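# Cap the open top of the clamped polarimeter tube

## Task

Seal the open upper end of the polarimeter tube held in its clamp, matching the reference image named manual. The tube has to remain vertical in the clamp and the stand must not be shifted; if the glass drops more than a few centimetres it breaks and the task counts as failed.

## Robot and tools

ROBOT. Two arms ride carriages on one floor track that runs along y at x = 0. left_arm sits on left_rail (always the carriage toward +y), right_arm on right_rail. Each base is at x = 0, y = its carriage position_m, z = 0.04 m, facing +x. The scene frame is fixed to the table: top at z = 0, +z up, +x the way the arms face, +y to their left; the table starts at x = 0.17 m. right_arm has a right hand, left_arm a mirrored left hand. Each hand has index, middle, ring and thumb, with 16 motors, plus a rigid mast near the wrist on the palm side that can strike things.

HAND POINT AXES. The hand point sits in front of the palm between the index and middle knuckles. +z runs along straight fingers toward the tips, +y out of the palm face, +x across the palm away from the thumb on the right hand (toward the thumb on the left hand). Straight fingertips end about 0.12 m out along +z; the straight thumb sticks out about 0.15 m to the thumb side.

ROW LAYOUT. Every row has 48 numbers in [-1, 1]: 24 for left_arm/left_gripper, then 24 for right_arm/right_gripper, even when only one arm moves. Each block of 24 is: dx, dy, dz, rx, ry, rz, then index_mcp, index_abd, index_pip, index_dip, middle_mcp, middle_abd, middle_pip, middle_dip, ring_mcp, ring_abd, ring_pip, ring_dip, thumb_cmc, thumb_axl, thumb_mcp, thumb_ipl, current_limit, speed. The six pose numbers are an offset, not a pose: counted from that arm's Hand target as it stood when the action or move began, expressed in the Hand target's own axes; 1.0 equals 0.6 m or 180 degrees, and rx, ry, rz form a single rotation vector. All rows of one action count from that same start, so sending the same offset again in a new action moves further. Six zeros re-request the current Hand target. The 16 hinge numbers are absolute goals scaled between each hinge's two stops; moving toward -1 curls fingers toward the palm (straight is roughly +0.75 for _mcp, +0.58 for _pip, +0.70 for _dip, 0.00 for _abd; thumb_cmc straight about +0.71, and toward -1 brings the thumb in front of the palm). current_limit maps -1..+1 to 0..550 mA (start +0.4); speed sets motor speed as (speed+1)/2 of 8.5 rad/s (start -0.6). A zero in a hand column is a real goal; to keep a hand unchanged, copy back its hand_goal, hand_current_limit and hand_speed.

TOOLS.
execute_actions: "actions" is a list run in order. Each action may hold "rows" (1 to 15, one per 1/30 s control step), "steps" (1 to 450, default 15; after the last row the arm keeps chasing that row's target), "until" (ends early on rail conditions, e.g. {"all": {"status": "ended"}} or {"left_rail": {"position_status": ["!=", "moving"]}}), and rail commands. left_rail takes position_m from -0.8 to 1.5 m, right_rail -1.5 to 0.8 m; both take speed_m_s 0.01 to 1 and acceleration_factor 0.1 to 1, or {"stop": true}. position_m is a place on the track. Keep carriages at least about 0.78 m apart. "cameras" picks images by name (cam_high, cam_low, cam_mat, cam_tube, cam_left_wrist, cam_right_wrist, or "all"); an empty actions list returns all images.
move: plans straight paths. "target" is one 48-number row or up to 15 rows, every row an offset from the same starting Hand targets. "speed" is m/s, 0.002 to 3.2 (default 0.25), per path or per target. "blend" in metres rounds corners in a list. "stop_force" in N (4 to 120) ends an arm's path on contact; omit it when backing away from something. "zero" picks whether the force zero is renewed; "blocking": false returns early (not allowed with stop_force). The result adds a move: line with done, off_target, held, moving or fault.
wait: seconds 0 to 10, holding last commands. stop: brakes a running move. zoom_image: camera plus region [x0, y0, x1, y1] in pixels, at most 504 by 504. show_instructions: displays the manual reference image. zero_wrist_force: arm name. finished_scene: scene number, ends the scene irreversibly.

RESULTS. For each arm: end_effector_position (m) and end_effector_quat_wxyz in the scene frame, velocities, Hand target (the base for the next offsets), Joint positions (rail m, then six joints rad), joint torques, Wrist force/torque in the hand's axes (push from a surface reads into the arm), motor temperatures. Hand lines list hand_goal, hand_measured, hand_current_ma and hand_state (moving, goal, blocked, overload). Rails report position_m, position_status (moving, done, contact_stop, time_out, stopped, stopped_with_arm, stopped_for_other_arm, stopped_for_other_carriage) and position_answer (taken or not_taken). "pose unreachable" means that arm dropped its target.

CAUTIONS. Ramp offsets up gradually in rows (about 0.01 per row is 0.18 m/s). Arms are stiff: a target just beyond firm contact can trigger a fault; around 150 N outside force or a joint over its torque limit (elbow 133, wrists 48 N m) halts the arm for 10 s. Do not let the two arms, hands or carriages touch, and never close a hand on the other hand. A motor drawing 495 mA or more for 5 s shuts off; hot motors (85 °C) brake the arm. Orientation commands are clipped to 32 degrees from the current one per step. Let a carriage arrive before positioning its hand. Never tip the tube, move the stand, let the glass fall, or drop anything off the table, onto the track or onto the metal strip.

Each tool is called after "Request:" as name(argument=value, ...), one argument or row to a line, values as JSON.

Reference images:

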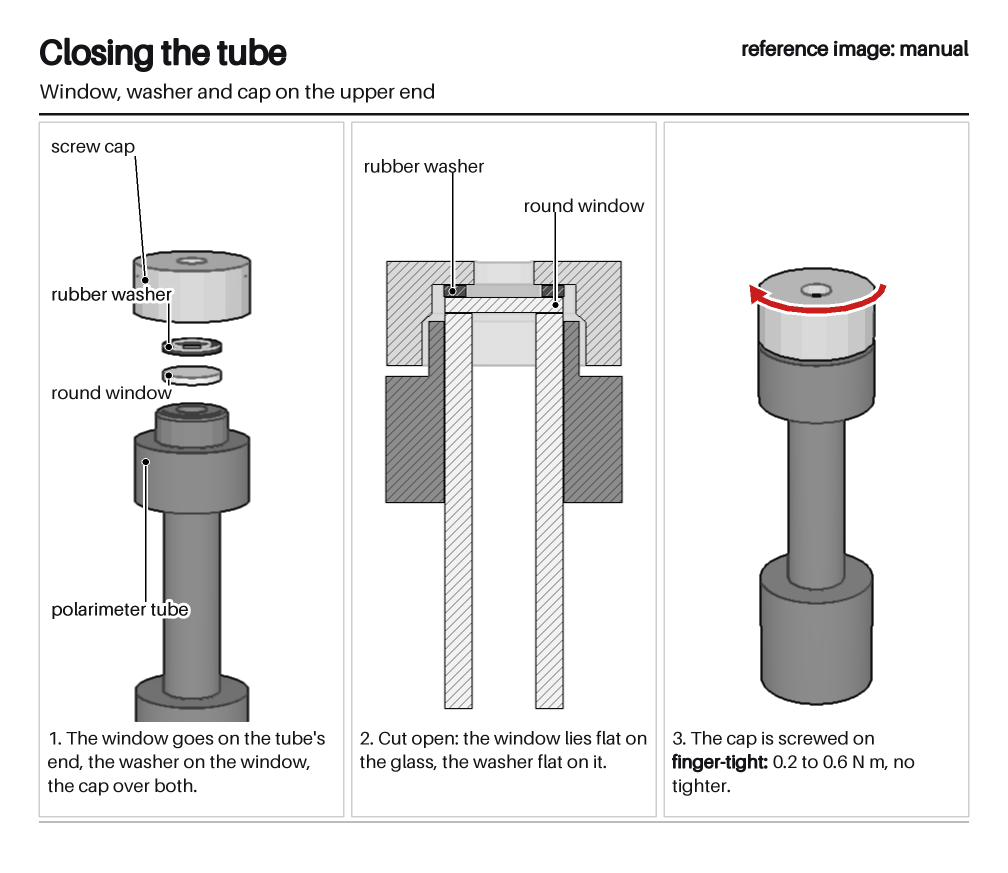

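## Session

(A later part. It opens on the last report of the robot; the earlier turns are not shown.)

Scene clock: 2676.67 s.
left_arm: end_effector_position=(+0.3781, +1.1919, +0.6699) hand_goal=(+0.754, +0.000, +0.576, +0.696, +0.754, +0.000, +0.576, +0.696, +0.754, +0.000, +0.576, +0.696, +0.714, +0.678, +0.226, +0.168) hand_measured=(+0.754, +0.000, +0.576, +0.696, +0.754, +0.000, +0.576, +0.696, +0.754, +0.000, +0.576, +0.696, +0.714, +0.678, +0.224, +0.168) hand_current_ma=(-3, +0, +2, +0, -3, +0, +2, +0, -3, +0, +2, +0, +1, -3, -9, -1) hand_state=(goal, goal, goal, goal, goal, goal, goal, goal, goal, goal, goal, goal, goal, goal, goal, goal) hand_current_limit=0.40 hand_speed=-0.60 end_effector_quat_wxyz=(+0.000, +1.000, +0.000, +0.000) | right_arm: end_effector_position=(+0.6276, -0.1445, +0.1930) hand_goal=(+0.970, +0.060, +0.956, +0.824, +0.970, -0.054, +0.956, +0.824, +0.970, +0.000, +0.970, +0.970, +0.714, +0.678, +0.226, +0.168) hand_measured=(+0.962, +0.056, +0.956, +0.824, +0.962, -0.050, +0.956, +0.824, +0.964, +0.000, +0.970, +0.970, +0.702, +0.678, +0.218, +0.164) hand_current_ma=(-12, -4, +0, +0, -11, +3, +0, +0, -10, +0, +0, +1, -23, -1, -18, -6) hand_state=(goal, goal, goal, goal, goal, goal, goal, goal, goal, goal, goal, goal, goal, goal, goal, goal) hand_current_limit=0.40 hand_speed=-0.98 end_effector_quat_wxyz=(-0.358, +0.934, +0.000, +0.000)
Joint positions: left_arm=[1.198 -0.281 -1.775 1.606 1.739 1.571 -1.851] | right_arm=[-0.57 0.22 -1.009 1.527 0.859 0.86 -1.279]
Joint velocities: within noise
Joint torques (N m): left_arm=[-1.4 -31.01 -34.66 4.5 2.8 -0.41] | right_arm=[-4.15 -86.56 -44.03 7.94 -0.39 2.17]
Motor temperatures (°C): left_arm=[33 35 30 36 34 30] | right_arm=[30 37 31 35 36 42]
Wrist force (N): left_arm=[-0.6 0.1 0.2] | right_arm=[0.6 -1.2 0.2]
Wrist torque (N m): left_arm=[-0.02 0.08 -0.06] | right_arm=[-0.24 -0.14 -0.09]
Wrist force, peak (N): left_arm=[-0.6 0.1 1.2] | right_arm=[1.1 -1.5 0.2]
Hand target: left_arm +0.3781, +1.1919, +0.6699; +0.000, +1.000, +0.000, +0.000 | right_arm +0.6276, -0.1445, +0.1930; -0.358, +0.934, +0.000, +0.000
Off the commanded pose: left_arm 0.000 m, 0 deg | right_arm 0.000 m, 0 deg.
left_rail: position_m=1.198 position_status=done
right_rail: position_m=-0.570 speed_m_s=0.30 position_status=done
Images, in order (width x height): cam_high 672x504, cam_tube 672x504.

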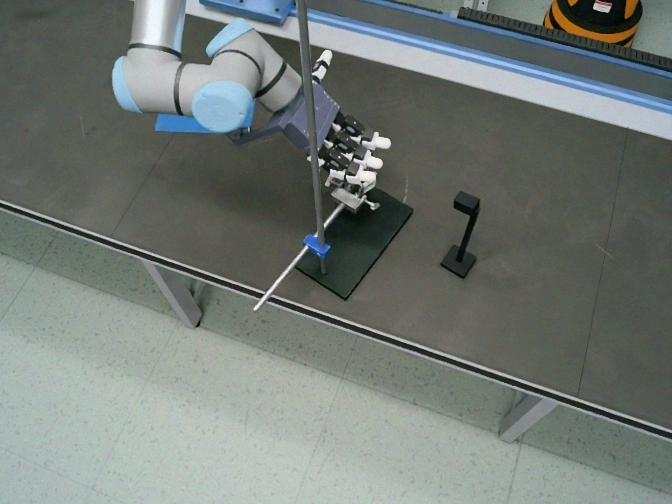

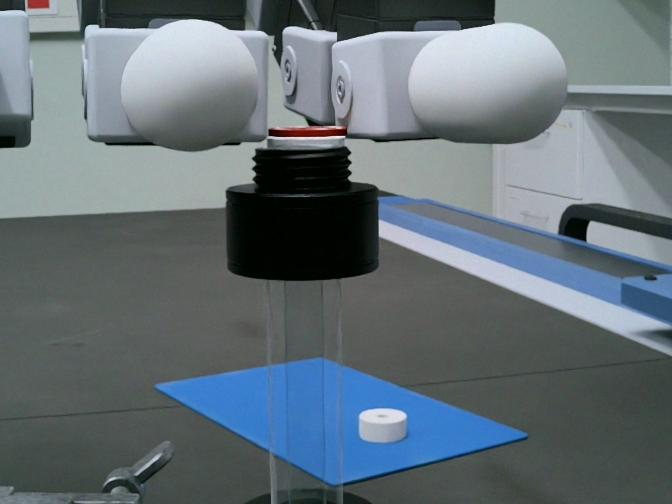

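Request:
move(
  target=[
    [0,0,0,0,0,0,0.754,0,0.576,0.696,0.754,0,0.576,0.696,0.754,0,0.576,0.696,0.714,0.678,0.226,0.168,0.4,-0.6,0,0.001673,0.001858,0,0,0,0.97,0.06,0.956,0.823,0.97,-0.055,0.956,0.823,0.97,0,0.97,0.97,0.714,0.678,0.226,0.168,0.4,-0.98],
    [0,0,0,0,0,0,0.754,0,0.576,0.696,0.754,0,0.576,0.696,0.754,0,0.576,0.696,0.714,0.678,0.226,0.168,0.4,-0.6,0.001667,0.001673,0.001858,0,0,0,0.97,0.06,0.956,0.823,0.97,-0.055,0.956,0.823,0.97,0,0.97,0.97,0.714,0.678,0.226,0.168,0.4,-0.98],
  ],
  speed=0.004,
  stop_force=4,
  cameras=["cam_tube","cam_high"],
)

Request:
zoom_image(
  camera="cam_tube",
  region=[245, 60, 365, 190],
)

Scene clock: 2698.47 s.
left_arm: end_effector_position=(+0.3781, +1.1919, +0.6699) hand_goal=(+0.754, +0.000, +0.576, +0.696, +0.754, +0.000, +0.576, +0.696, +0.754, +0.000, +0.576, +0.696, +0.714, +0.678, +0.226, +0.168) hand_measured=(+0.754, +0.000, +0.576, +0.696, +0.754, +0.000, +0.576, +0.696, +0.754, +0.000, +0.576, +0.696, +0.714, +0.678, +0.224, +0.168) hand_current_ma=(-3, +0, +2, +0, -3, +0, +2, +0, -3, +0, +2, +0, +1, -3, -9, -1) hand_state=(goal, goal, goal, goal, goal, goal, goal, goal, goal, goal, goal, goal, goal, goal, goal, goal) hand_current_limit=0.40 hand_speed=-0.60 end_effector_quat_wxyz=(+0.000, +1.000, +0.000, +0.000) | right_arm: end_effector_position=(+0.6286, -0.1445, +0.1915) hand_goal=(+0.970, +0.060, +0.956, +0.824, +0.970, -0.054, +0.956, +0.824, +0.970, +0.000, +0.970, +0.970, +0.714, +0.678, +0.226, +0.168) hand_measured=(+0.962, +0.056, +0.956, +0.824, +0.962, -0.050, +0.956, +0.824, +0.964, +0.000, +0.970, +0.970, +0.702, +0.678, +0.218, +0.164) hand_current_ma=(-12, -4, +0, +0, -11, +3, +0, +0, -10, +0, +0, +1, -23, -1, -18, -6) hand_state=(goal, goal, goal, goal, goal, goal, goal, goal, goal, goal, goal, goal, goal, goal, goal, goal) hand_current_limit=0.40 hand_speed=-0.98 end_effector_quat_wxyz=(-0.358, +0.934, +0.000, +0.000)
Joint positions: left_arm=[1.198 -0.281 -1.775 1.606 1.739 1.571 -1.851] | right_arm=[-0.57 0.22 -1.007 1.526 0.858 0.86 -1.279]
Joint torques (N m): left_arm=[-1.04 -30.43 -34.33 4.53 2.69 -0.37] | right_arm=[-18.64 -58.29 -44.73 8.36 -4.23 -3.62]
Wrist force (N): left_arm=[-0.9 0.2 0.7] | right_arm=[0.9 -1.4 0.2]
Wrist torque (N m): left_arm=[-0.05 0.14 -0.09] | right_arm=[-0.26 -0.18 -0.07]
Wrist force, peak (N): left_arm=[-1.0 0.8 0.7] | right_arm=[1.3 -1.4 0.4]
Hand target: left_arm +0.3781, +1.1919, +0.6699; +0.000, +1.000, +0.000, +0.000 | right_arm +0.6286, -0.1445, +0.1915; -0.358, +0.934, +0.000, +0.000
Off the commanded pose: left_arm 0.000 m, 0 deg | right_arm 0.000 m, 0 deg.
left_rail: position_m=1.198 position_status=done
right_rail: position_m=-0.570 speed_m_s=0.30 position_status=done
move: done
Images, in order (width x height): cam_high 672x504, cam_tube 672x504.

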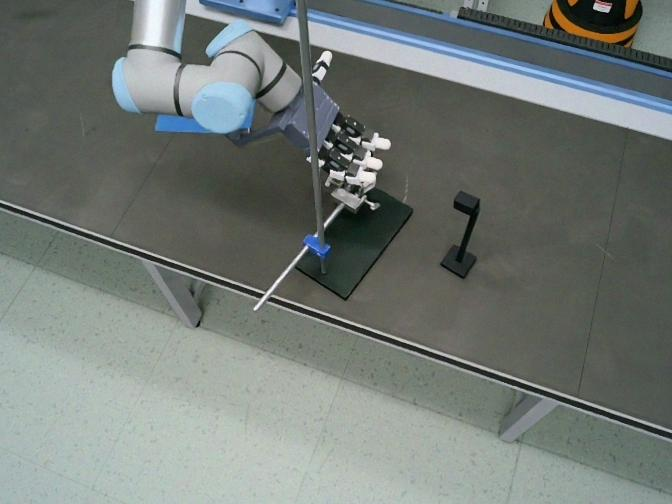

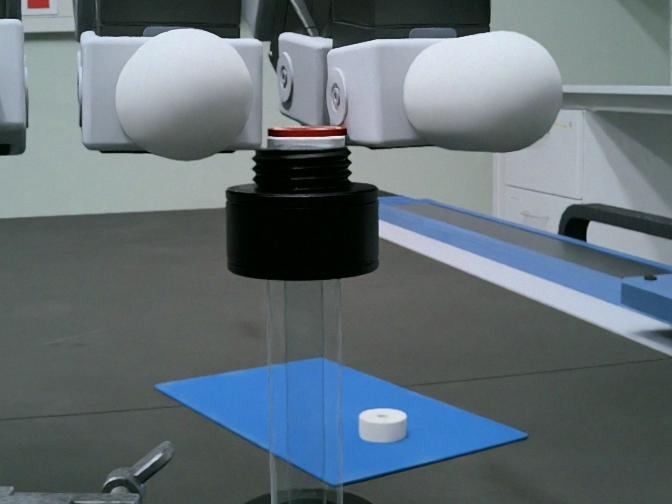

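Scaled by 3.877 from the camera's 672x504 image, which has a finer 960x720 frame.

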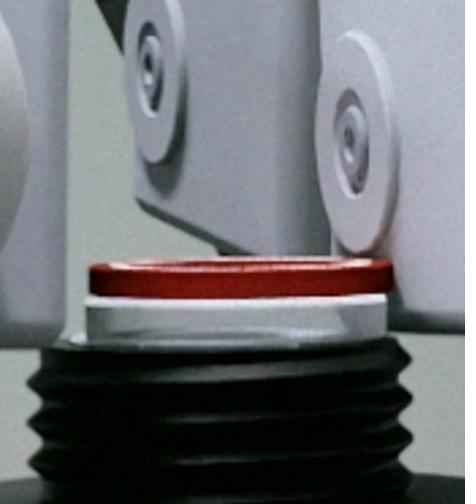

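Request:
move(
  target=[0,0,0,0,0,0,0.754,0,0.576,0.696,0.754,0,0.576,0.696,0.754,0,0.576,0.696,0.714,0.678,0.226,0.168,0.4,-0.6,0.0015,0,0,0,0,0,0.97,0.06,0.956,0.823,0.97,-0.055,0.956,0.823,0.97,0,0.97,0.97,0.714,0.678,0.226,0.168,0.4,-0.98],
  speed=0.003,
  stop_force=4,
  cameras=["cam_tube","cam_high"],
)

Request:
zoom_image(
  camera="cam_tube",
  region=[245, 60, 365, 190],
)

Scene clock: 2705.53 s.
left_arm: end_effector_position=(+0.3781, +1.1919, +0.6699) hand_goal=(+0.754, +0.000, +0.576, +0.696, +0.754, +0.000, +0.576, +0.696, +0.754, +0.000, +0.576, +0.696, +0.714, +0.678, +0.226, +0.168) hand_measured=(+0.754, +0.000, +0.576, +0.696, +0.754, +0.000, +0.576, +0.696, +0.754, +0.000, +0.576, +0.696, +0.714, +0.678, +0.224, +0.168) hand_current_ma=(-3, +0, +2, +0, -3, +0, +2, +0, -3, +0, +2, +0, +1, -3, -9, -1) hand_state=(goal, goal, goal, goal, goal, goal, goal, goal, goal, goal, goal, goal, goal, goal, goal, goal) hand_current_limit=0.40 hand_speed=-0.60 end_effector_quat_wxyz=(+0.000, +1.000, +0.000, +0.000) | right_arm: end_effector_position=(+0.6295, -0.1445, +0.1915) hand_goal=(+0.970, +0.060, +0.956, +0.824, +0.970, -0.054, +0.956, +0.824, +0.970, +0.000, +0.970, +0.970, +0.714, +0.678, +0.226, +0.168) hand_measured=(+0.962, +0.058, +0.956, +0.824, +0.962, -0.050, +0.956, +0.824, +0.964, +0.000, +0.970, +0.970, +0.702, +0.678, +0.218, +0.164) hand_current_ma=(-12, -2, +0, +0, -11, +3, +0, +0, -10, +0, +0, +1, -23, -1, -18, -6) hand_state=(goal, goal, goal, goal, goal, goal, goal, goal, goal, goal, goal, goal, goal, goal, goal, goal) hand_current_limit=0.40 hand_speed=-0.98 end_effector_quat_wxyz=(-0.358, +0.934, +0.000, +0.000)
Joint positions: left_arm=[1.198 -0.281 -1.775 1.606 1.739 1.571 -1.851] | right_arm=[-0.57 0.219 -1.005 1.524 0.858 0.859 -1.28]
Joint torques (N m): left_arm=[-1.14 -30.84 -34.35 4.5 2.69 -0.52] | right_arm=[-18.92 -59.49 -44.2 8.23 -4.09 -3.47]
Wrist force (N): left_arm=[-0.7 0.0 0.7] | right_arm=[0.9 -1.7 0.1]
Wrist torque (N m): left_arm=[-0.08 0.10 -0.07] | right_arm=[-0.27 -0.21 -0.07]
Wrist force, peak (N): left_arm=[-0.5 0.1 1.4] | right_arm=[0.9 -1.7 0.1]
Hand target: left_arm +0.3781, +1.1919, +0.6699; +0.000, +1.000, +0.000, +0.000 | right_arm +0.6295, -0.1445, +0.1915; -0.358, +0.934, +0.000, +0.000
Off the commanded pose: left_arm 0.000 m, 0 deg | right_arm 0.000 m, 0 deg.
left_rail: position_m=1.198 position_status=done
right_rail: position_m=-0.570 speed_m_s=0.30 position_status=done
move: done
Images, in order (width x height): cam_high 672x504, cam_tube 672x504.

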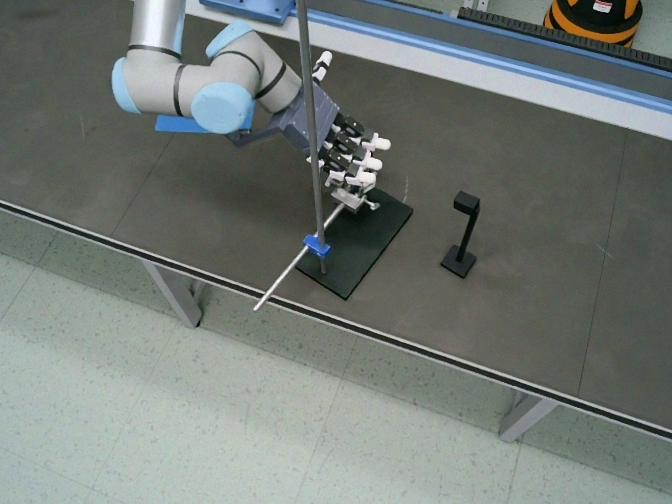

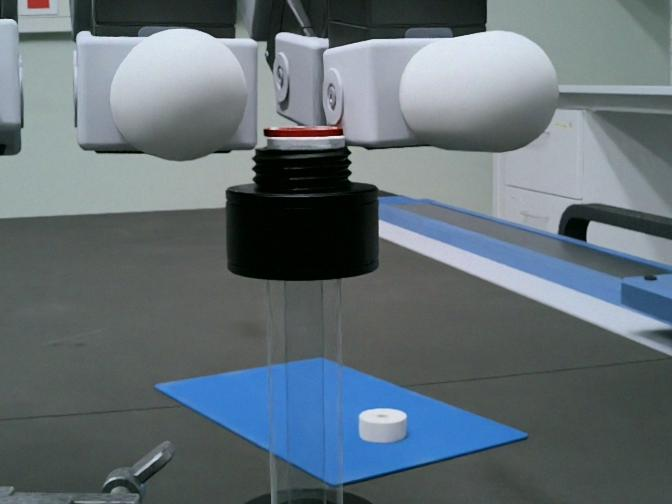

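Scaled by 3.877 from the camera's 672x504 image, which has a finer 960x720 frame.

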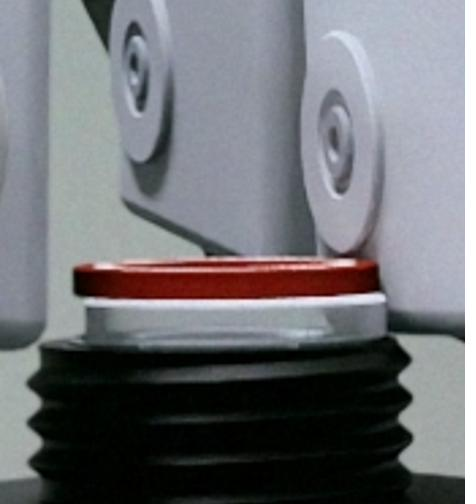

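Request:
move(
  target=[
    [0,0,0,0,0,0,0.754,0,0.576,0.696,0.754,0,0.576,0.696,0.754,0,0.576,0.696,0.714,0.678,0.226,0.168,0.4,-0.6,-0.0003,0.0008922,0.0009908,0,0,0,0.97,0.06,0.956,0.823,0.97,-0.055,0.956,0.823,0.97,0,0.97,0.97,0.714,0.678,0.226,0.168,0.4,-0.98],
    [0,0,0,0,0,0,0.754,0,0.576,0.696,0.754,0,0.576,0.696,0.754,0,0.576,0.696,0.714,0.678,0.226,0.168,0.4,-0.6,0.0007,0.0008922,0.0009908,0,0,0,0.97,0.06,0.956,0.823,0.97,-0.055,0.956,0.823,0.97,0,0.97,0.97,0.714,0.678,0.226,0.168,0.4,-0.98],
  ],
  speed=0.003,
  stop_force=4,
  cameras=["cam_tube","cam_high"],
)

Request:
zoom_image(
  camera="cam_tube",
  region=[245, 60, 365, 190],
)

Scene clock: 2716.50 s.
left_arm: end_effector_position=(+0.3781, +1.1919, +0.6699) hand_goal=(+0.754, +0.000, +0.576, +0.696, +0.754, +0.000, +0.576, +0.696, +0.754, +0.000, +0.576, +0.696, +0.714, +0.678, +0.226, +0.168) hand_measured=(+0.754, +0.000, +0.576, +0.696, +0.754, +0.000, +0.576, +0.696, +0.754, +0.000, +0.576, +0.696, +0.714, +0.678, +0.224, +0.168) hand_current_ma=(-3, +0, +2, +0, -3, +0, +2, +0, -3, +0, +2, +0, +1, -3, -9, -1) hand_state=(goal, goal, goal, goal, goal, goal, goal, goal, goal, goal, goal, goal, goal, goal, goal, goal) hand_current_limit=0.40 hand_speed=-0.60 end_effector_quat_wxyz=(+0.000, +1.000, +0.000, +0.000) | right_arm: end_effector_position=(+0.6300, -0.1445, +0.1907) hand_goal=(+0.970, +0.060, +0.956, +0.824, +0.970, -0.054, +0.956, +0.824, +0.970, +0.000, +0.970, +0.970, +0.714, +0.678, +0.226, +0.168) hand_measured=(+0.964, +0.068, +0.956, +0.824, +0.962, -0.050, +0.956, +0.824, +0.964, +0.000, +0.970, +0.970, +0.702, +0.678, +0.218, +0.164) hand_current_ma=(-8, +8, +0, +0, -11, +3, +0, +0, -10, +0, +0, +1, -23, -1, -18, -6) hand_state=(goal, goal, goal, goal, goal, goal, goal, goal, goal, goal, goal, goal, goal, goal, goal, goal) hand_current_limit=0.40 hand_speed=-0.98 end_effector_quat_wxyz=(-0.358, +0.934, +0.000, +0.000)
Joint positions: left_arm=[1.198 -0.281 -1.775 1.606 1.739 1.571 -1.851] | right_arm=[-0.57 0.219 -1.004 1.524 0.858 0.859 -1.28]
Joint torques (N m): left_arm=[-0.99 -30.43 -34.12 4.69 2.72 -0.38] | right_arm=[-19.22 -58.47 -44.44 7.99 -3.84 -3.49]
Wrist force (N): left_arm=[-0.7 0.2 0.5] | right_arm=[0.0 -1.4 -0.4]
Wrist torque (N m): left_arm=[-0.03 0.10 -0.07] | right_arm=[-0.16 -0.26 -0.16]
Wrist force, peak (N): left_arm=[-0.8 0.6 1.1] | right_arm=[-0.1 -2.0 -0.5]
Hand target: left_arm +0.3781, +1.1919, +0.6699; +0.000, +1.000, +0.000, +0.000 | right_arm +0.6300, -0.1445, +0.1907; -0.358, +0.934, +0.000, +0.000
Off the commanded pose: left_arm 0.000 m, 0 deg | right_arm 0.000 m, 0 deg.
left_rail: position_m=1.198 position_status=done
right_rail: position_m=-0.570 speed_m_s=0.30 position_status=done
move: done
Images, in order (width x height): cam_high 672x504, cam_tube 672x504.

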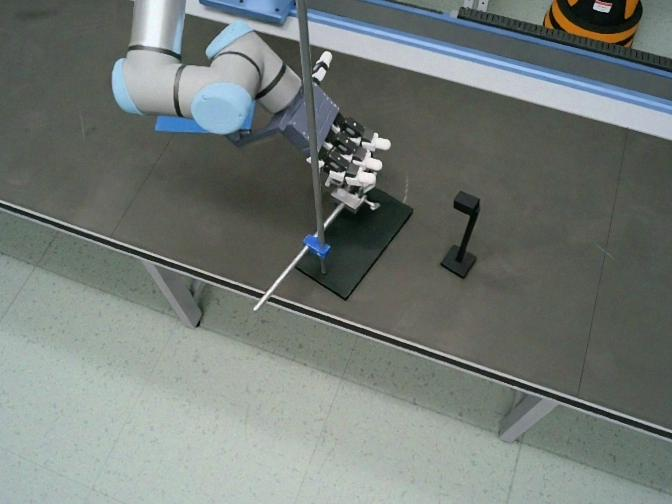

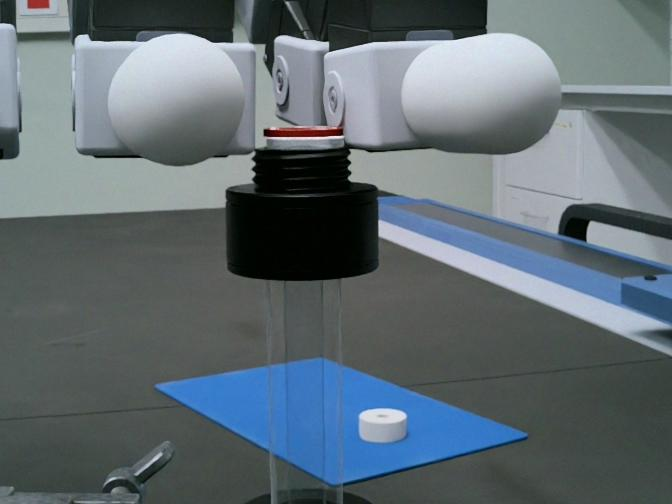

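Scaled by 3.877 from the camera's 672x504 image, which has a finer 960x720 frame.

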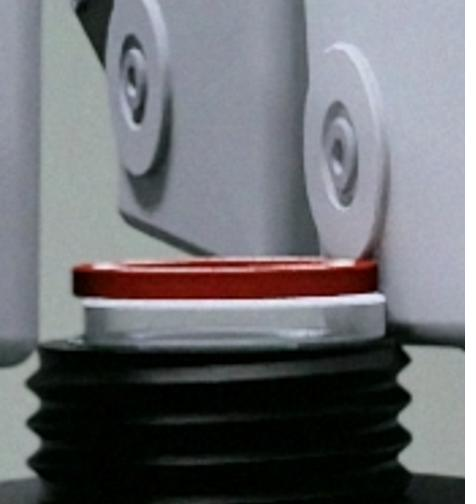

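Request:
move(
  target=[0,0,0,0,0,0,0.754,0,0.576,0.696,0.754,0,0.576,0.696,0.754,0,0.576,0.696,0.714,0.678,0.226,0.168,0.4,-0.6,0.001,0,0,0,0,0,0.97,0.06,0.956,0.823,0.97,-0.055,0.956,0.823,0.97,0,0.97,0.97,0.714,0.678,0.226,0.168,0.4,-0.98],
  speed=0.003,
  stop_force=4,
  cameras=["cam_tube","cam_high"],
)

Request:
zoom_image(
  camera="cam_tube",
  region=[245, 60, 365, 190],
)

Scene clock: 2726.43 s.
left_arm: end_effector_position=(+0.3781, +1.1919, +0.6699) hand_goal=(+0.754, +0.000, +0.576, +0.696, +0.754, +0.000, +0.576, +0.696, +0.754, +0.000, +0.576, +0.696, +0.714, +0.678, +0.226, +0.168) hand_measured=(+0.754, +0.000, +0.576, +0.696, +0.754, +0.000, +0.576, +0.696, +0.754, +0.000, +0.576, +0.696, +0.714, +0.678, +0.224, +0.168) hand_current_ma=(-3, +0, +2, +0, -3, +0, +2, +0, -3, +0, +2, +0, +1, -3, -9, -1) hand_state=(goal, goal, goal, goal, goal, goal, goal, goal, goal, goal, goal, goal, goal, goal, goal, goal) hand_current_limit=0.40 hand_speed=-0.60 end_effector_quat_wxyz=(+0.000, +1.000, +0.000, +0.000) | right_arm: end_effector_position=(+0.6306, -0.1445, +0.1907) hand_goal=(+0.970, +0.060, +0.956, +0.824, +0.970, -0.054, +0.956, +0.824, +0.970, +0.000, +0.970, +0.970, +0.714, +0.678, +0.226, +0.168) hand_measured=(+0.964, +0.074, +0.956, +0.824, +0.962, -0.050, +0.956, +0.824, +0.964, +0.000, +0.970, +0.970, +0.702, +0.678, +0.218, +0.164) hand_current_ma=(-8, +21, +0, +0, -11, +3, +0, +0, -10, +0, +0, +1, -23, -1, -18, -6) hand_state=(goal, goal, goal, goal, goal, goal, goal, goal, goal, goal, goal, goal, goal, goal, goal, goal) hand_current_limit=0.40 hand_speed=-0.98 end_effector_quat_wxyz=(-0.358, +0.934, +0.000, +0.000)
Joint positions: left_arm=[1.198 -0.281 -1.775 1.606 1.739 1.571 -1.851] | right_arm=[-0.57 0.219 -1.003 1.522 0.858 0.859 -1.28]
Joint torques (N m): left_arm=[-1.85 -30.52 -34.62 4.56 2.7 -0.39] | right_arm=[-19.29 -59.43 -45.49 7.96 -3.97 -3.48]
Wrist force (N): left_arm=[-0.4 0.0 0.4] | right_arm=[-0.5 -1.1 -1.0]
Wrist torque (N m): left_arm=[-0.05 0.06 -0.04] | right_arm=[-0.07 -0.33 -0.22]
Wrist force, peak (N): left_arm=[-0.4 0.4 1.4] | right_arm=[-0.8 -1.7 -0.7]
Hand target: left_arm +0.3781, +1.1919, +0.6699; +0.000, +1.000, +0.000, +0.000 | right_arm +0.6306, -0.1445, +0.1907; -0.358, +0.934, +0.000, +0.000
Off the commanded pose: left_arm 0.000 m, 0 deg | right_arm 0.000 m, 0 deg.
left_rail: position_m=1.198 position_status=done
right_rail: position_m=-0.570 speed_m_s=0.30 position_status=done
move: done
Images, in order (width x height): cam_high 672x504, cam_tube 672x504.

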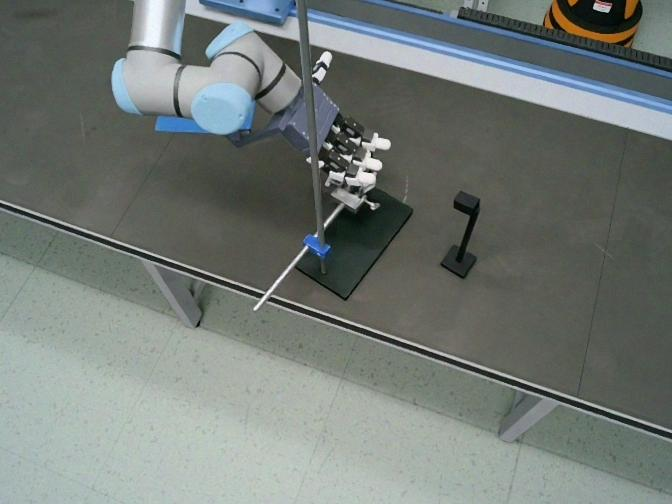

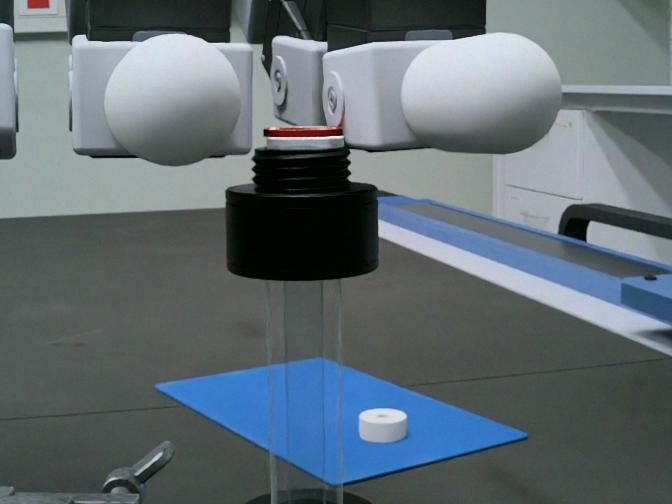

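Scaled by 3.877 from the camera's 672x504 image, which has a finer 960x720 frame.

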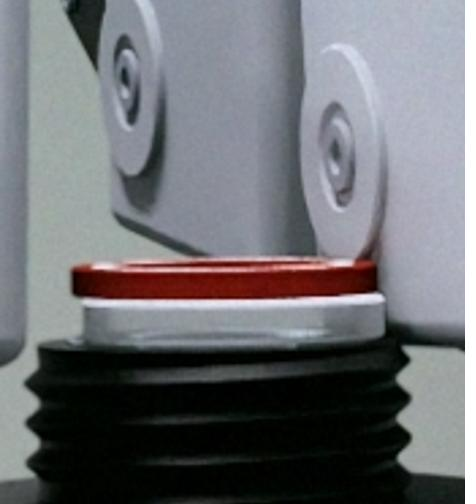

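Request:
execute_actions(
  actions=[],
  cameras=["cam_tube","cam_right_wrist"],
)

Request:
zoom_image(
  camera="cam_tube",
  region=[300, 90, 370, 160],
)

Request:
zoom_image(
  camera="cam_tube",
  region=[230, 90, 300, 160],
)

Scene clock: 2743.43 s.
left_arm: end_effector_position=(+0.3781, +1.1919, +0.6699) hand_goal=(+0.754, +0.000, +0.576, +0.696, +0.754, +0.000, +0.576, +0.696, +0.754, +0.000, +0.576, +0.696, +0.714, +0.678, +0.226, +0.168) hand_measured=(+0.754, +0.000, +0.576, +0.696, +0.754, +0.000, +0.576, +0.696, +0.754, +0.000, +0.576, +0.696, +0.714, +0.678, +0.224, +0.168) hand_current_ma=(-3, +0, +2, +0, -3, +0, +2, +0, -3, +0, +2, +0, +1, -3, -9, -1) hand_state=(goal, goal, goal, goal, goal, goal, goal, goal, goal, goal, goal, goal, goal, goal, goal, goal) hand_current_limit=0.40 hand_speed=-0.60 end_effector_quat_wxyz=(+0.000, +1.000, +0.000, +0.000) | right_arm: end_effector_position=(+0.6306, -0.1445, +0.1907) hand_goal=(+0.970, +0.060, +0.956, +0.824, +0.970, -0.054, +0.956, +0.824, +0.970, +0.000, +0.970, +0.970, +0.714, +0.678, +0.226, +0.168) hand_measured=(+0.964, +0.074, +0.956, +0.824, +0.962, -0.050, +0.956, +0.824, +0.964, +0.000, +0.970, +0.970, +0.702, +0.678, +0.218, +0.164) hand_current_ma=(-8, +21, +0, +0, -11, +3, +0, +0, -10, +0, +0, +1, -23, -1, -18, -6) hand_state=(goal, goal, goal, goal, goal, goal, goal, goal, goal, goal, goal, goal, goal, goal, goal, goal) hand_current_limit=0.40 hand_speed=-0.98 end_effector_quat_wxyz=(-0.358, +0.934, +0.000, +0.000)
Joint positions: left_arm=[1.198 -0.281 -1.775 1.606 1.739 1.571 -1.851] | right_arm=[-0.57 0.219 -1.003 1.522 0.858 0.859 -1.28]
Joint velocities: within noise
Joint torques (N m): left_arm=[-2.15 -31.33 -34.29 4.6 2.77 -0.32] | right_arm=[-19.65 -58.89 -45.03 7.85 -4.11 -3.33]
Motor temperatures (°C): left_arm=[33 34 30 36 34 30] | right_arm=[30 37 31 35 36 42]
Wrist force (N): left_arm=[-0.5 -0.4 0.9] | right_arm=[-0.6 -1.1 -0.8]
Wrist torque (N m): left_arm=[-0.14 0.09 -0.05] | right_arm=[-0.09 -0.32 -0.23]
Wrist force, peak (N): left_arm=[-1.1 0.1 1.2] | right_arm=[-1.0 -1.7 -1.0]
Hand target: left_arm +0.3781, +1.1919, +0.6699; +0.000, +1.000, +0.000, +0.000 | right_arm +0.6306, -0.1445, +0.1907; -0.358, +0.934, +0.000, +0.000
Off the commanded pose: left_arm 0.000 m, 0 deg | right_arm 0.000 m, 0 deg.
left_rail: position_m=1.198 position_status=done
right_rail: position_m=-0.570 speed_m_s=0.30 position_status=done
Images, in order (width x height): cam_tube 672x504, cam_right_wrist 616x616.

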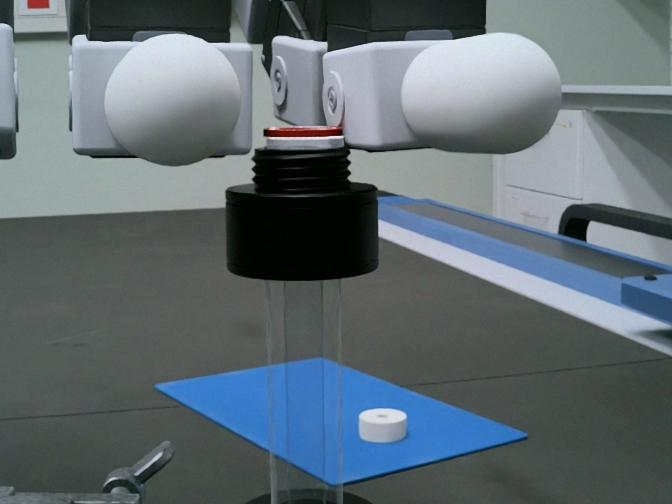

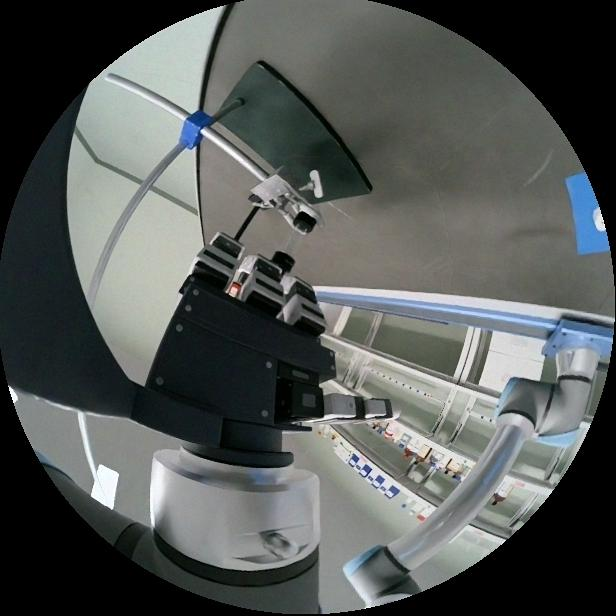

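Scaled by 7.200 from the camera's 672x504 image, which has a finer 960x720 frame.

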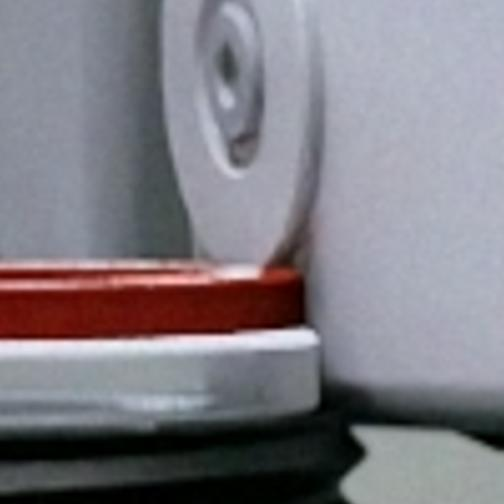

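Scaled by 7.200 from the camera's 672x504 image, which has a finer 960x720 frame.

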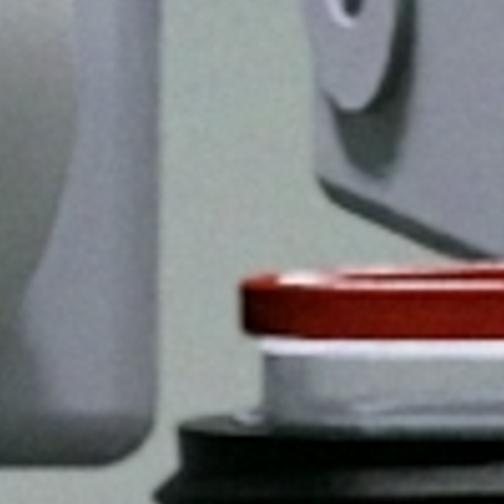

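Request:
move(
  target=[
    [0,0,0,0,0,0,0.754,0,0.576,0.696,0.754,0,0.576,0.696,0.754,0,0.576,0.696,0.714,0.678,0.226,0.168,0.4,-0.6,-0.004,0,0,0,0,0,0.97,0.06,0.956,0.823,0.97,-0.055,0.956,0.823,0.97,0,0.97,0.97,0.714,0.678,0.226,0.168,0.4,-0.98],
    [0,0,0,0,0,0,0.754,0,0.576,0.696,0.754,0,0.576,0.696,0.754,0,0.576,0.696,0.714,0.678,0.226,0.168,0.4,-0.6,-0.004,0.006539,-0.007682,0,0,0,0.97,0.06,0.956,0.823,0.97,-0.055,0.956,0.823,0.97,0,0.97,0.97,0.714,0.678,0.226,0.168,0.4,-0.98],
    [0,0,0,0,0,0,0.754,0,0.576,0.696,0.754,0,0.576,0.696,0.754,0,0.576,0.696,0.714,0.678,0.226,0.168,0.4,-0.6,-0.002,0.006539,-0.007682,0,0,0,0.97,0.06,0.956,0.823,0.97,-0.055,0.956,0.823,0.97,0,0.97,0.97,0.714,0.678,0.226,0.168,0.4,-0.98],
  ],
  speed=0.004,
  stop_force=4,
  cameras=["cam_tube"],
)

Request:
zoom_image(
  camera="cam_tube",
  region=[300, 90, 370, 160],
)

Request:
zoom_image(
  camera="cam_tube",
  region=[230, 90, 300, 160],
)

Scene clock: 2784.07 s.
left_arm: end_effector_position=(+0.3781, +1.1919, +0.6699) hand_goal=(+0.754, +0.000, +0.576, +0.696, +0.754, +0.000, +0.576, +0.696, +0.754, +0.000, +0.576, +0.696, +0.714, +0.678, +0.226, +0.168) hand_measured=(+0.754, +0.000, +0.576, +0.696, +0.754, +0.000, +0.576, +0.696, +0.754, +0.000, +0.576, +0.696, +0.714, +0.678, +0.224, +0.168) hand_current_ma=(-3, +0, +2, +0, -3, +0, +2, +0, -3, +0, +2, +0, +1, -3, -9, -1) hand_state=(goal, goal, goal, goal, goal, goal, goal, goal, goal, goal, goal, goal, goal, goal, goal, goal) hand_current_limit=0.40 hand_speed=-0.60 end_effector_quat_wxyz=(+0.000, +1.000, +0.000, +0.000) | right_arm: end_effector_position=(+0.6294, -0.1505, +0.1915) hand_goal=(+0.970, +0.060, +0.956, +0.824, +0.970, -0.054, +0.956, +0.824, +0.970, +0.000, +0.970, +0.970, +0.714, +0.678, +0.226, +0.168) hand_measured=(+0.962, +0.064, +0.956, +0.824, +0.962, -0.050, +0.956, +0.824, +0.964, +0.000, +0.970, +0.970, +0.702, +0.678, +0.218, +0.164) hand_current_ma=(-12, +3, +0, +0, -11, +3, +0, +0, -10, +0, +0, +1, -23, -1, -18, -6) hand_state=(goal, goal, goal, goal, goal, goal, goal, goal, goal, goal, goal, goal, goal, goal, goal, goal) hand_current_limit=0.40 hand_speed=-0.98 end_effector_quat_wxyz=(-0.358, +0.934, +0.000, +0.000)
Joint positions: left_arm=[1.198 -0.281 -1.775 1.606 1.739 1.571 -1.851] | right_arm=[-0.57 0.211 -1.009 1.531 0.862 0.858 -1.29]
Joint torques (N m): left_arm=[-0.89 -31.02 -34.18 4.58 2.7 -0.31] | right_arm=[-18.02 -58.81 -43.99 8.24 -4.14 -3.57]
Wrist force (N): left_arm=[-0.4 0.4 0.7] | right_arm=[0.8 -1.3 0.4]
Wrist torque (N m): left_arm=[-0.01 0.07 -0.06] | right_arm=[-0.27 -0.18 -0.08]
Wrist force, peak (N): left_arm=[-1.1 -0.1 1.2] | right_arm=[-1.1 -1.5 -1.2]
Hand target: left_arm +0.3781, +1.1919, +0.6699; +0.000, +1.000, +0.000, +0.000 | right_arm +0.6294, -0.1505, +0.1915; -0.358, +0.934, +0.000, +0.000
Off the commanded pose: left_arm 0.000 m, 0 deg | right_arm 0.000 m, 0 deg.
left_rail: position_m=1.198 position_status=done
right_rail: position_m=-0.570 speed_m_s=0.30 position_status=done
move: done
Images, in order (width x height): cam_tube 672x504.

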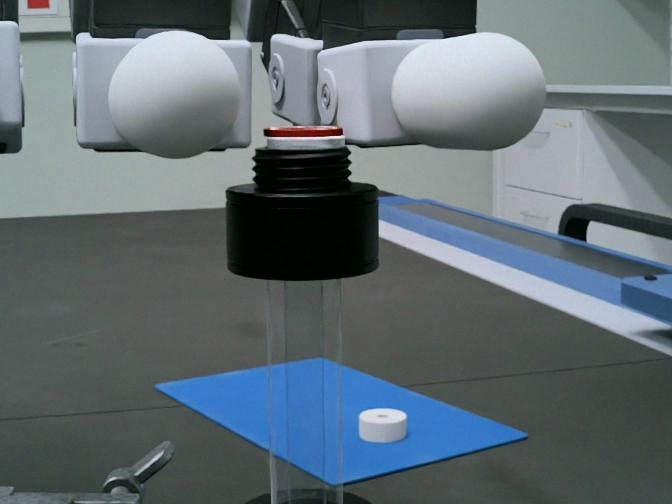

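Scaled by 7.200 from the camera's 672x504 image, which has a finer 960x720 frame.

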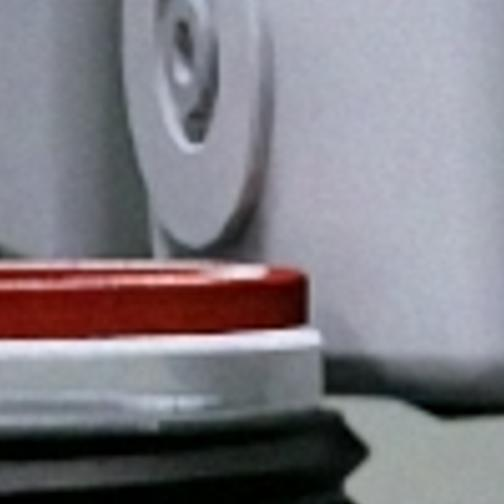

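Scaled by 7.200 from the camera's 672x504 image, which has a finer 960x720 frame.

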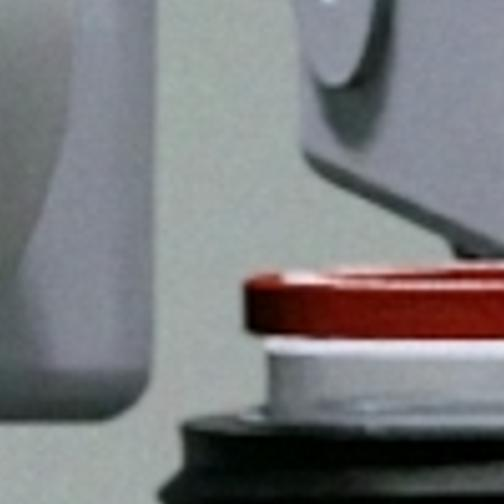

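Request:
move(
  target=[0,0,0,0,0,0,0.754,0,0.576,0.696,0.754,0,0.576,0.696,0.754,0,0.576,0.696,0.714,0.678,0.226,0.168,0.4,-0.6,0.0015,0,0,0,0,0,0.97,0.06,0.956,0.823,0.97,-0.055,0.956,0.823,0.97,0,0.97,0.97,0.714,0.678,0.226,0.168,0.4,-0.98],
  speed=0.003,
  stop_force=4,
  cameras=["cam_tube"],
)

Request:
zoom_image(
  camera="cam_tube",
  region=[300, 90, 370, 160],
)

Request:
zoom_image(
  camera="cam_tube",
  region=[230, 90, 300, 160],
)

Scene clock: 2803.90 s.
left_arm: end_effector_position=(+0.3781, +1.1919, +0.6699) hand_goal=(+0.754, +0.000, +0.576, +0.696, +0.754, +0.000, +0.576, +0.696, +0.754, +0.000, +0.576, +0.696, +0.714, +0.678, +0.226, +0.168) hand_measured=(+0.754, +0.000, +0.576, +0.696, +0.754, +0.000, +0.576, +0.696, +0.754, +0.000, +0.576, +0.696, +0.714, +0.678, +0.224, +0.168) hand_current_ma=(-3, +0, +2, +0, -3, +0, +2, +0, -3, +0, +2, +0, +1, -3, -9, -1) hand_state=(goal, goal, goal, goal, goal, goal, goal, goal, goal, goal, goal, goal, goal, goal, goal, goal) hand_current_limit=0.40 hand_speed=-0.60 end_effector_quat_wxyz=(+0.000, +1.000, +0.000, +0.000) | right_arm: end_effector_position=(+0.6303, -0.1505, +0.1915) hand_goal=(+0.970, +0.060, +0.956, +0.824, +0.970, -0.054, +0.956, +0.824, +0.970, +0.000, +0.970, +0.970, +0.714, +0.678, +0.226, +0.168) hand_measured=(+0.962, +0.064, +0.956, +0.824, +0.962, -0.050, +0.956, +0.824, +0.964, +0.000, +0.970, +0.970, +0.702, +0.678, +0.218, +0.164) hand_current_ma=(-12, +3, +0, +0, -11, +3, +0, +0, -10, +0, +0, +1, -23, -1, -18, -6) hand_state=(goal, goal, goal, goal, goal, goal, goal, goal, goal, goal, goal, goal, goal, goal, goal, goal) hand_current_limit=0.40 hand_speed=-0.98 end_effector_quat_wxyz=(-0.358, +0.934, +0.000, +0.000)
Joint positions: left_arm=[1.198 -0.281 -1.775 1.606 1.739 1.571 -1.851] | right_arm=[-0.57 0.211 -1.007 1.529 0.863 0.858 -1.291]
Joint torques (N m): left_arm=[-1.29 -30.57 -34.45 4.57 2.71 -0.5] | right_arm=[-19.25 -59.87 -44.33 8.35 -4.14 -3.27]
Wrist force (N): left_arm=[-0.5 0.2 0.8] | right_arm=[0.8 -1.4 -0.1]
Wrist torque (N m): left_arm=[-0.06 0.08 -0.05] | right_arm=[-0.24 -0.17 -0.07]
Wrist force, peak (N): left_arm=[-0.8 0.0 1.3] | right_arm=[0.9 -1.6 0.2]
Hand target: left_arm +0.3781, +1.1919, +0.6699; +0.000, +1.000, +0.000, +0.000 | right_arm +0.6303, -0.1505, +0.1915; -0.358, +0.934, +0.000, +0.000
Off the commanded pose: left_arm 0.000 m, 0 deg | right_arm 0.000 m, 0 deg.
left_rail: position_m=1.198 position_status=done
right_rail: position_m=-0.570 speed_m_s=0.30 position_status=done
move: done
Images, in order (width x height): cam_tube 672x504.

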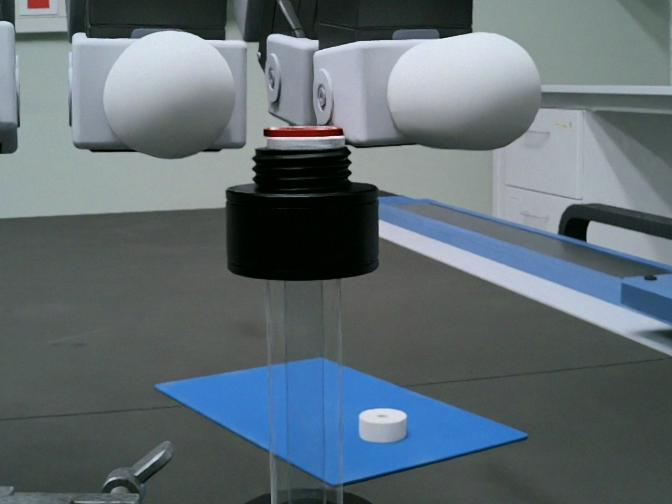

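Scaled by 7.200 from the camera's 672x504 image, which has a finer 960x720 frame.

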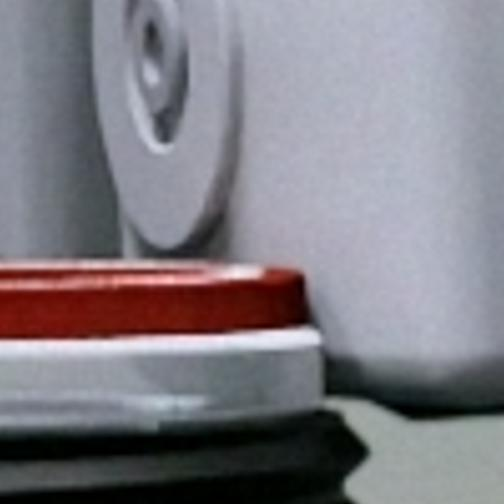

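Scaled by 7.200 from the camera's 672x504 image, which has a finer 960x720 frame.

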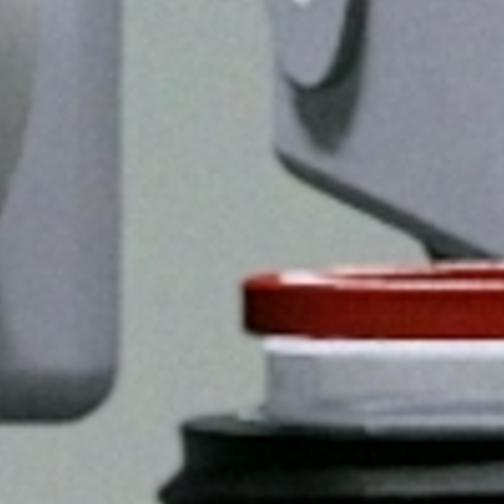

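Request:
move(
  target=[0,0,0,0,0,0,0.754,0,0.576,0.696,0.754,0,0.576,0.696,0.754,0,0.576,0.696,0.714,0.678,0.226,0.168,0.4,-0.6,0.00117,0,0,0,0,0,0.97,0.06,0.956,0.823,0.97,-0.055,0.956,0.823,0.97,0,0.97,0.97,0.714,0.678,0.226,0.168,0.4,-0.98],
  speed=0.003,
  stop_force=4,
  cameras=["cam_tube"],
)

Request:
zoom_image(
  camera="cam_tube",
  region=[300, 90, 370, 160],
)

Request:
zoom_image(
  camera="cam_tube",
  region=[230, 90, 300, 160],
)

Scene clock: 2809.47 s.
left_arm: end_effector_position=(+0.3781, +1.1919, +0.6699) hand_goal=(+0.754, +0.000, +0.576, +0.696, +0.754, +0.000, +0.576, +0.696, +0.754, +0.000, +0.576, +0.696, +0.714, +0.678, +0.226, +0.168) hand_measured=(+0.754, +0.000, +0.576, +0.696, +0.754, +0.000, +0.576, +0.696, +0.754, +0.000, +0.576, +0.696, +0.714, +0.678, +0.224, +0.168) hand_current_ma=(-3, +0, +2, +0, -3, +0, +2, +0, -3, +0, +2, +0, +1, -3, -9, -1) hand_state=(goal, goal, goal, goal, goal, goal, goal, goal, goal, goal, goal, goal, goal, goal, goal, goal) hand_current_limit=0.40 hand_speed=-0.60 end_effector_quat_wxyz=(+0.000, +1.000, +0.000, +0.000) | right_arm: end_effector_position=(+0.6310, -0.1505, +0.1915) hand_goal=(+0.970, +0.060, +0.956, +0.824, +0.970, -0.054, +0.956, +0.824, +0.970, +0.000, +0.970, +0.970, +0.714, +0.678, +0.226, +0.168) hand_measured=(+0.962, +0.064, +0.956, +0.824, +0.962, -0.050, +0.956, +0.824, +0.964, +0.000, +0.970, +0.970, +0.702, +0.678, +0.218, +0.164) hand_current_ma=(-12, +3, +0, +0, -11, +3, +0, +0, -10, +0, +0, +1, -23, -1, -18, -6) hand_state=(goal, goal, goal, goal, goal, goal, goal, goal, goal, goal, goal, goal, goal, goal, goal, goal) hand_current_limit=0.40 hand_speed=-0.98 end_effector_quat_wxyz=(-0.358, +0.934, +0.000, +0.000)
Joint positions: left_arm=[1.198 -0.281 -1.775 1.606 1.739 1.571 -1.851] | right_arm=[-0.57 0.211 -1.006 1.528 0.863 0.858 -1.291]
Joint torques (N m): left_arm=[-1.62 -29.49 -34.06 4.52 2.63 -0.42] | right_arm=[-17.61 -59.23 -44.29 8.35 -4.19 -3.39]
Wrist force (N): left_arm=[-0.5 0.0 1.0] | right_arm=[0.9 -1.4 0.0]
Wrist torque (N m): left_arm=[-0.10 0.08 -0.05] | right_arm=[-0.23 -0.19 -0.06]
Wrist force, peak (N): left_arm=[-0.2 0.1 1.4] | right_arm=[0.8 -1.7 0.4]
Hand target: left_arm +0.3781, +1.1919, +0.6699; +0.000, +1.000, +0.000, +0.000 | right_arm +0.6310, -0.1505, +0.1915; -0.358, +0.934, +0.000, +0.000
Off the commanded pose: left_arm 0.000 m, 0 deg | right_arm 0.000 m, 0 deg.
left_rail: position_m=1.198 position_status=done
right_rail: position_m=-0.570 speed_m_s=0.30 position_status=done
move: done
Images, in order (width x height): cam_tube 672x504.

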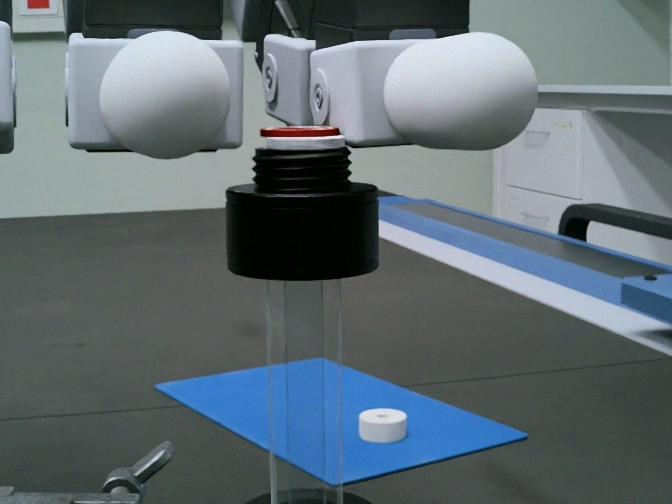

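Scaled by 7.200 from the camera's 672x504 image, which has a finer 960x720 frame.

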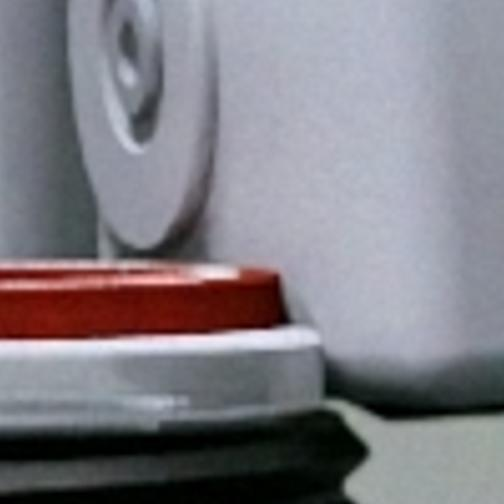

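Scaled by 7.200 from the camera's 672x504 image, which has a finer 960x720 frame.

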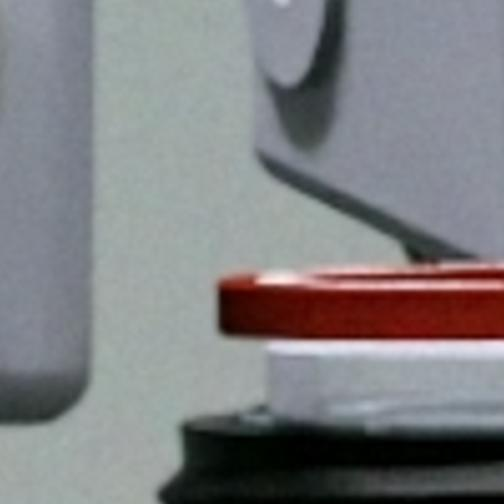

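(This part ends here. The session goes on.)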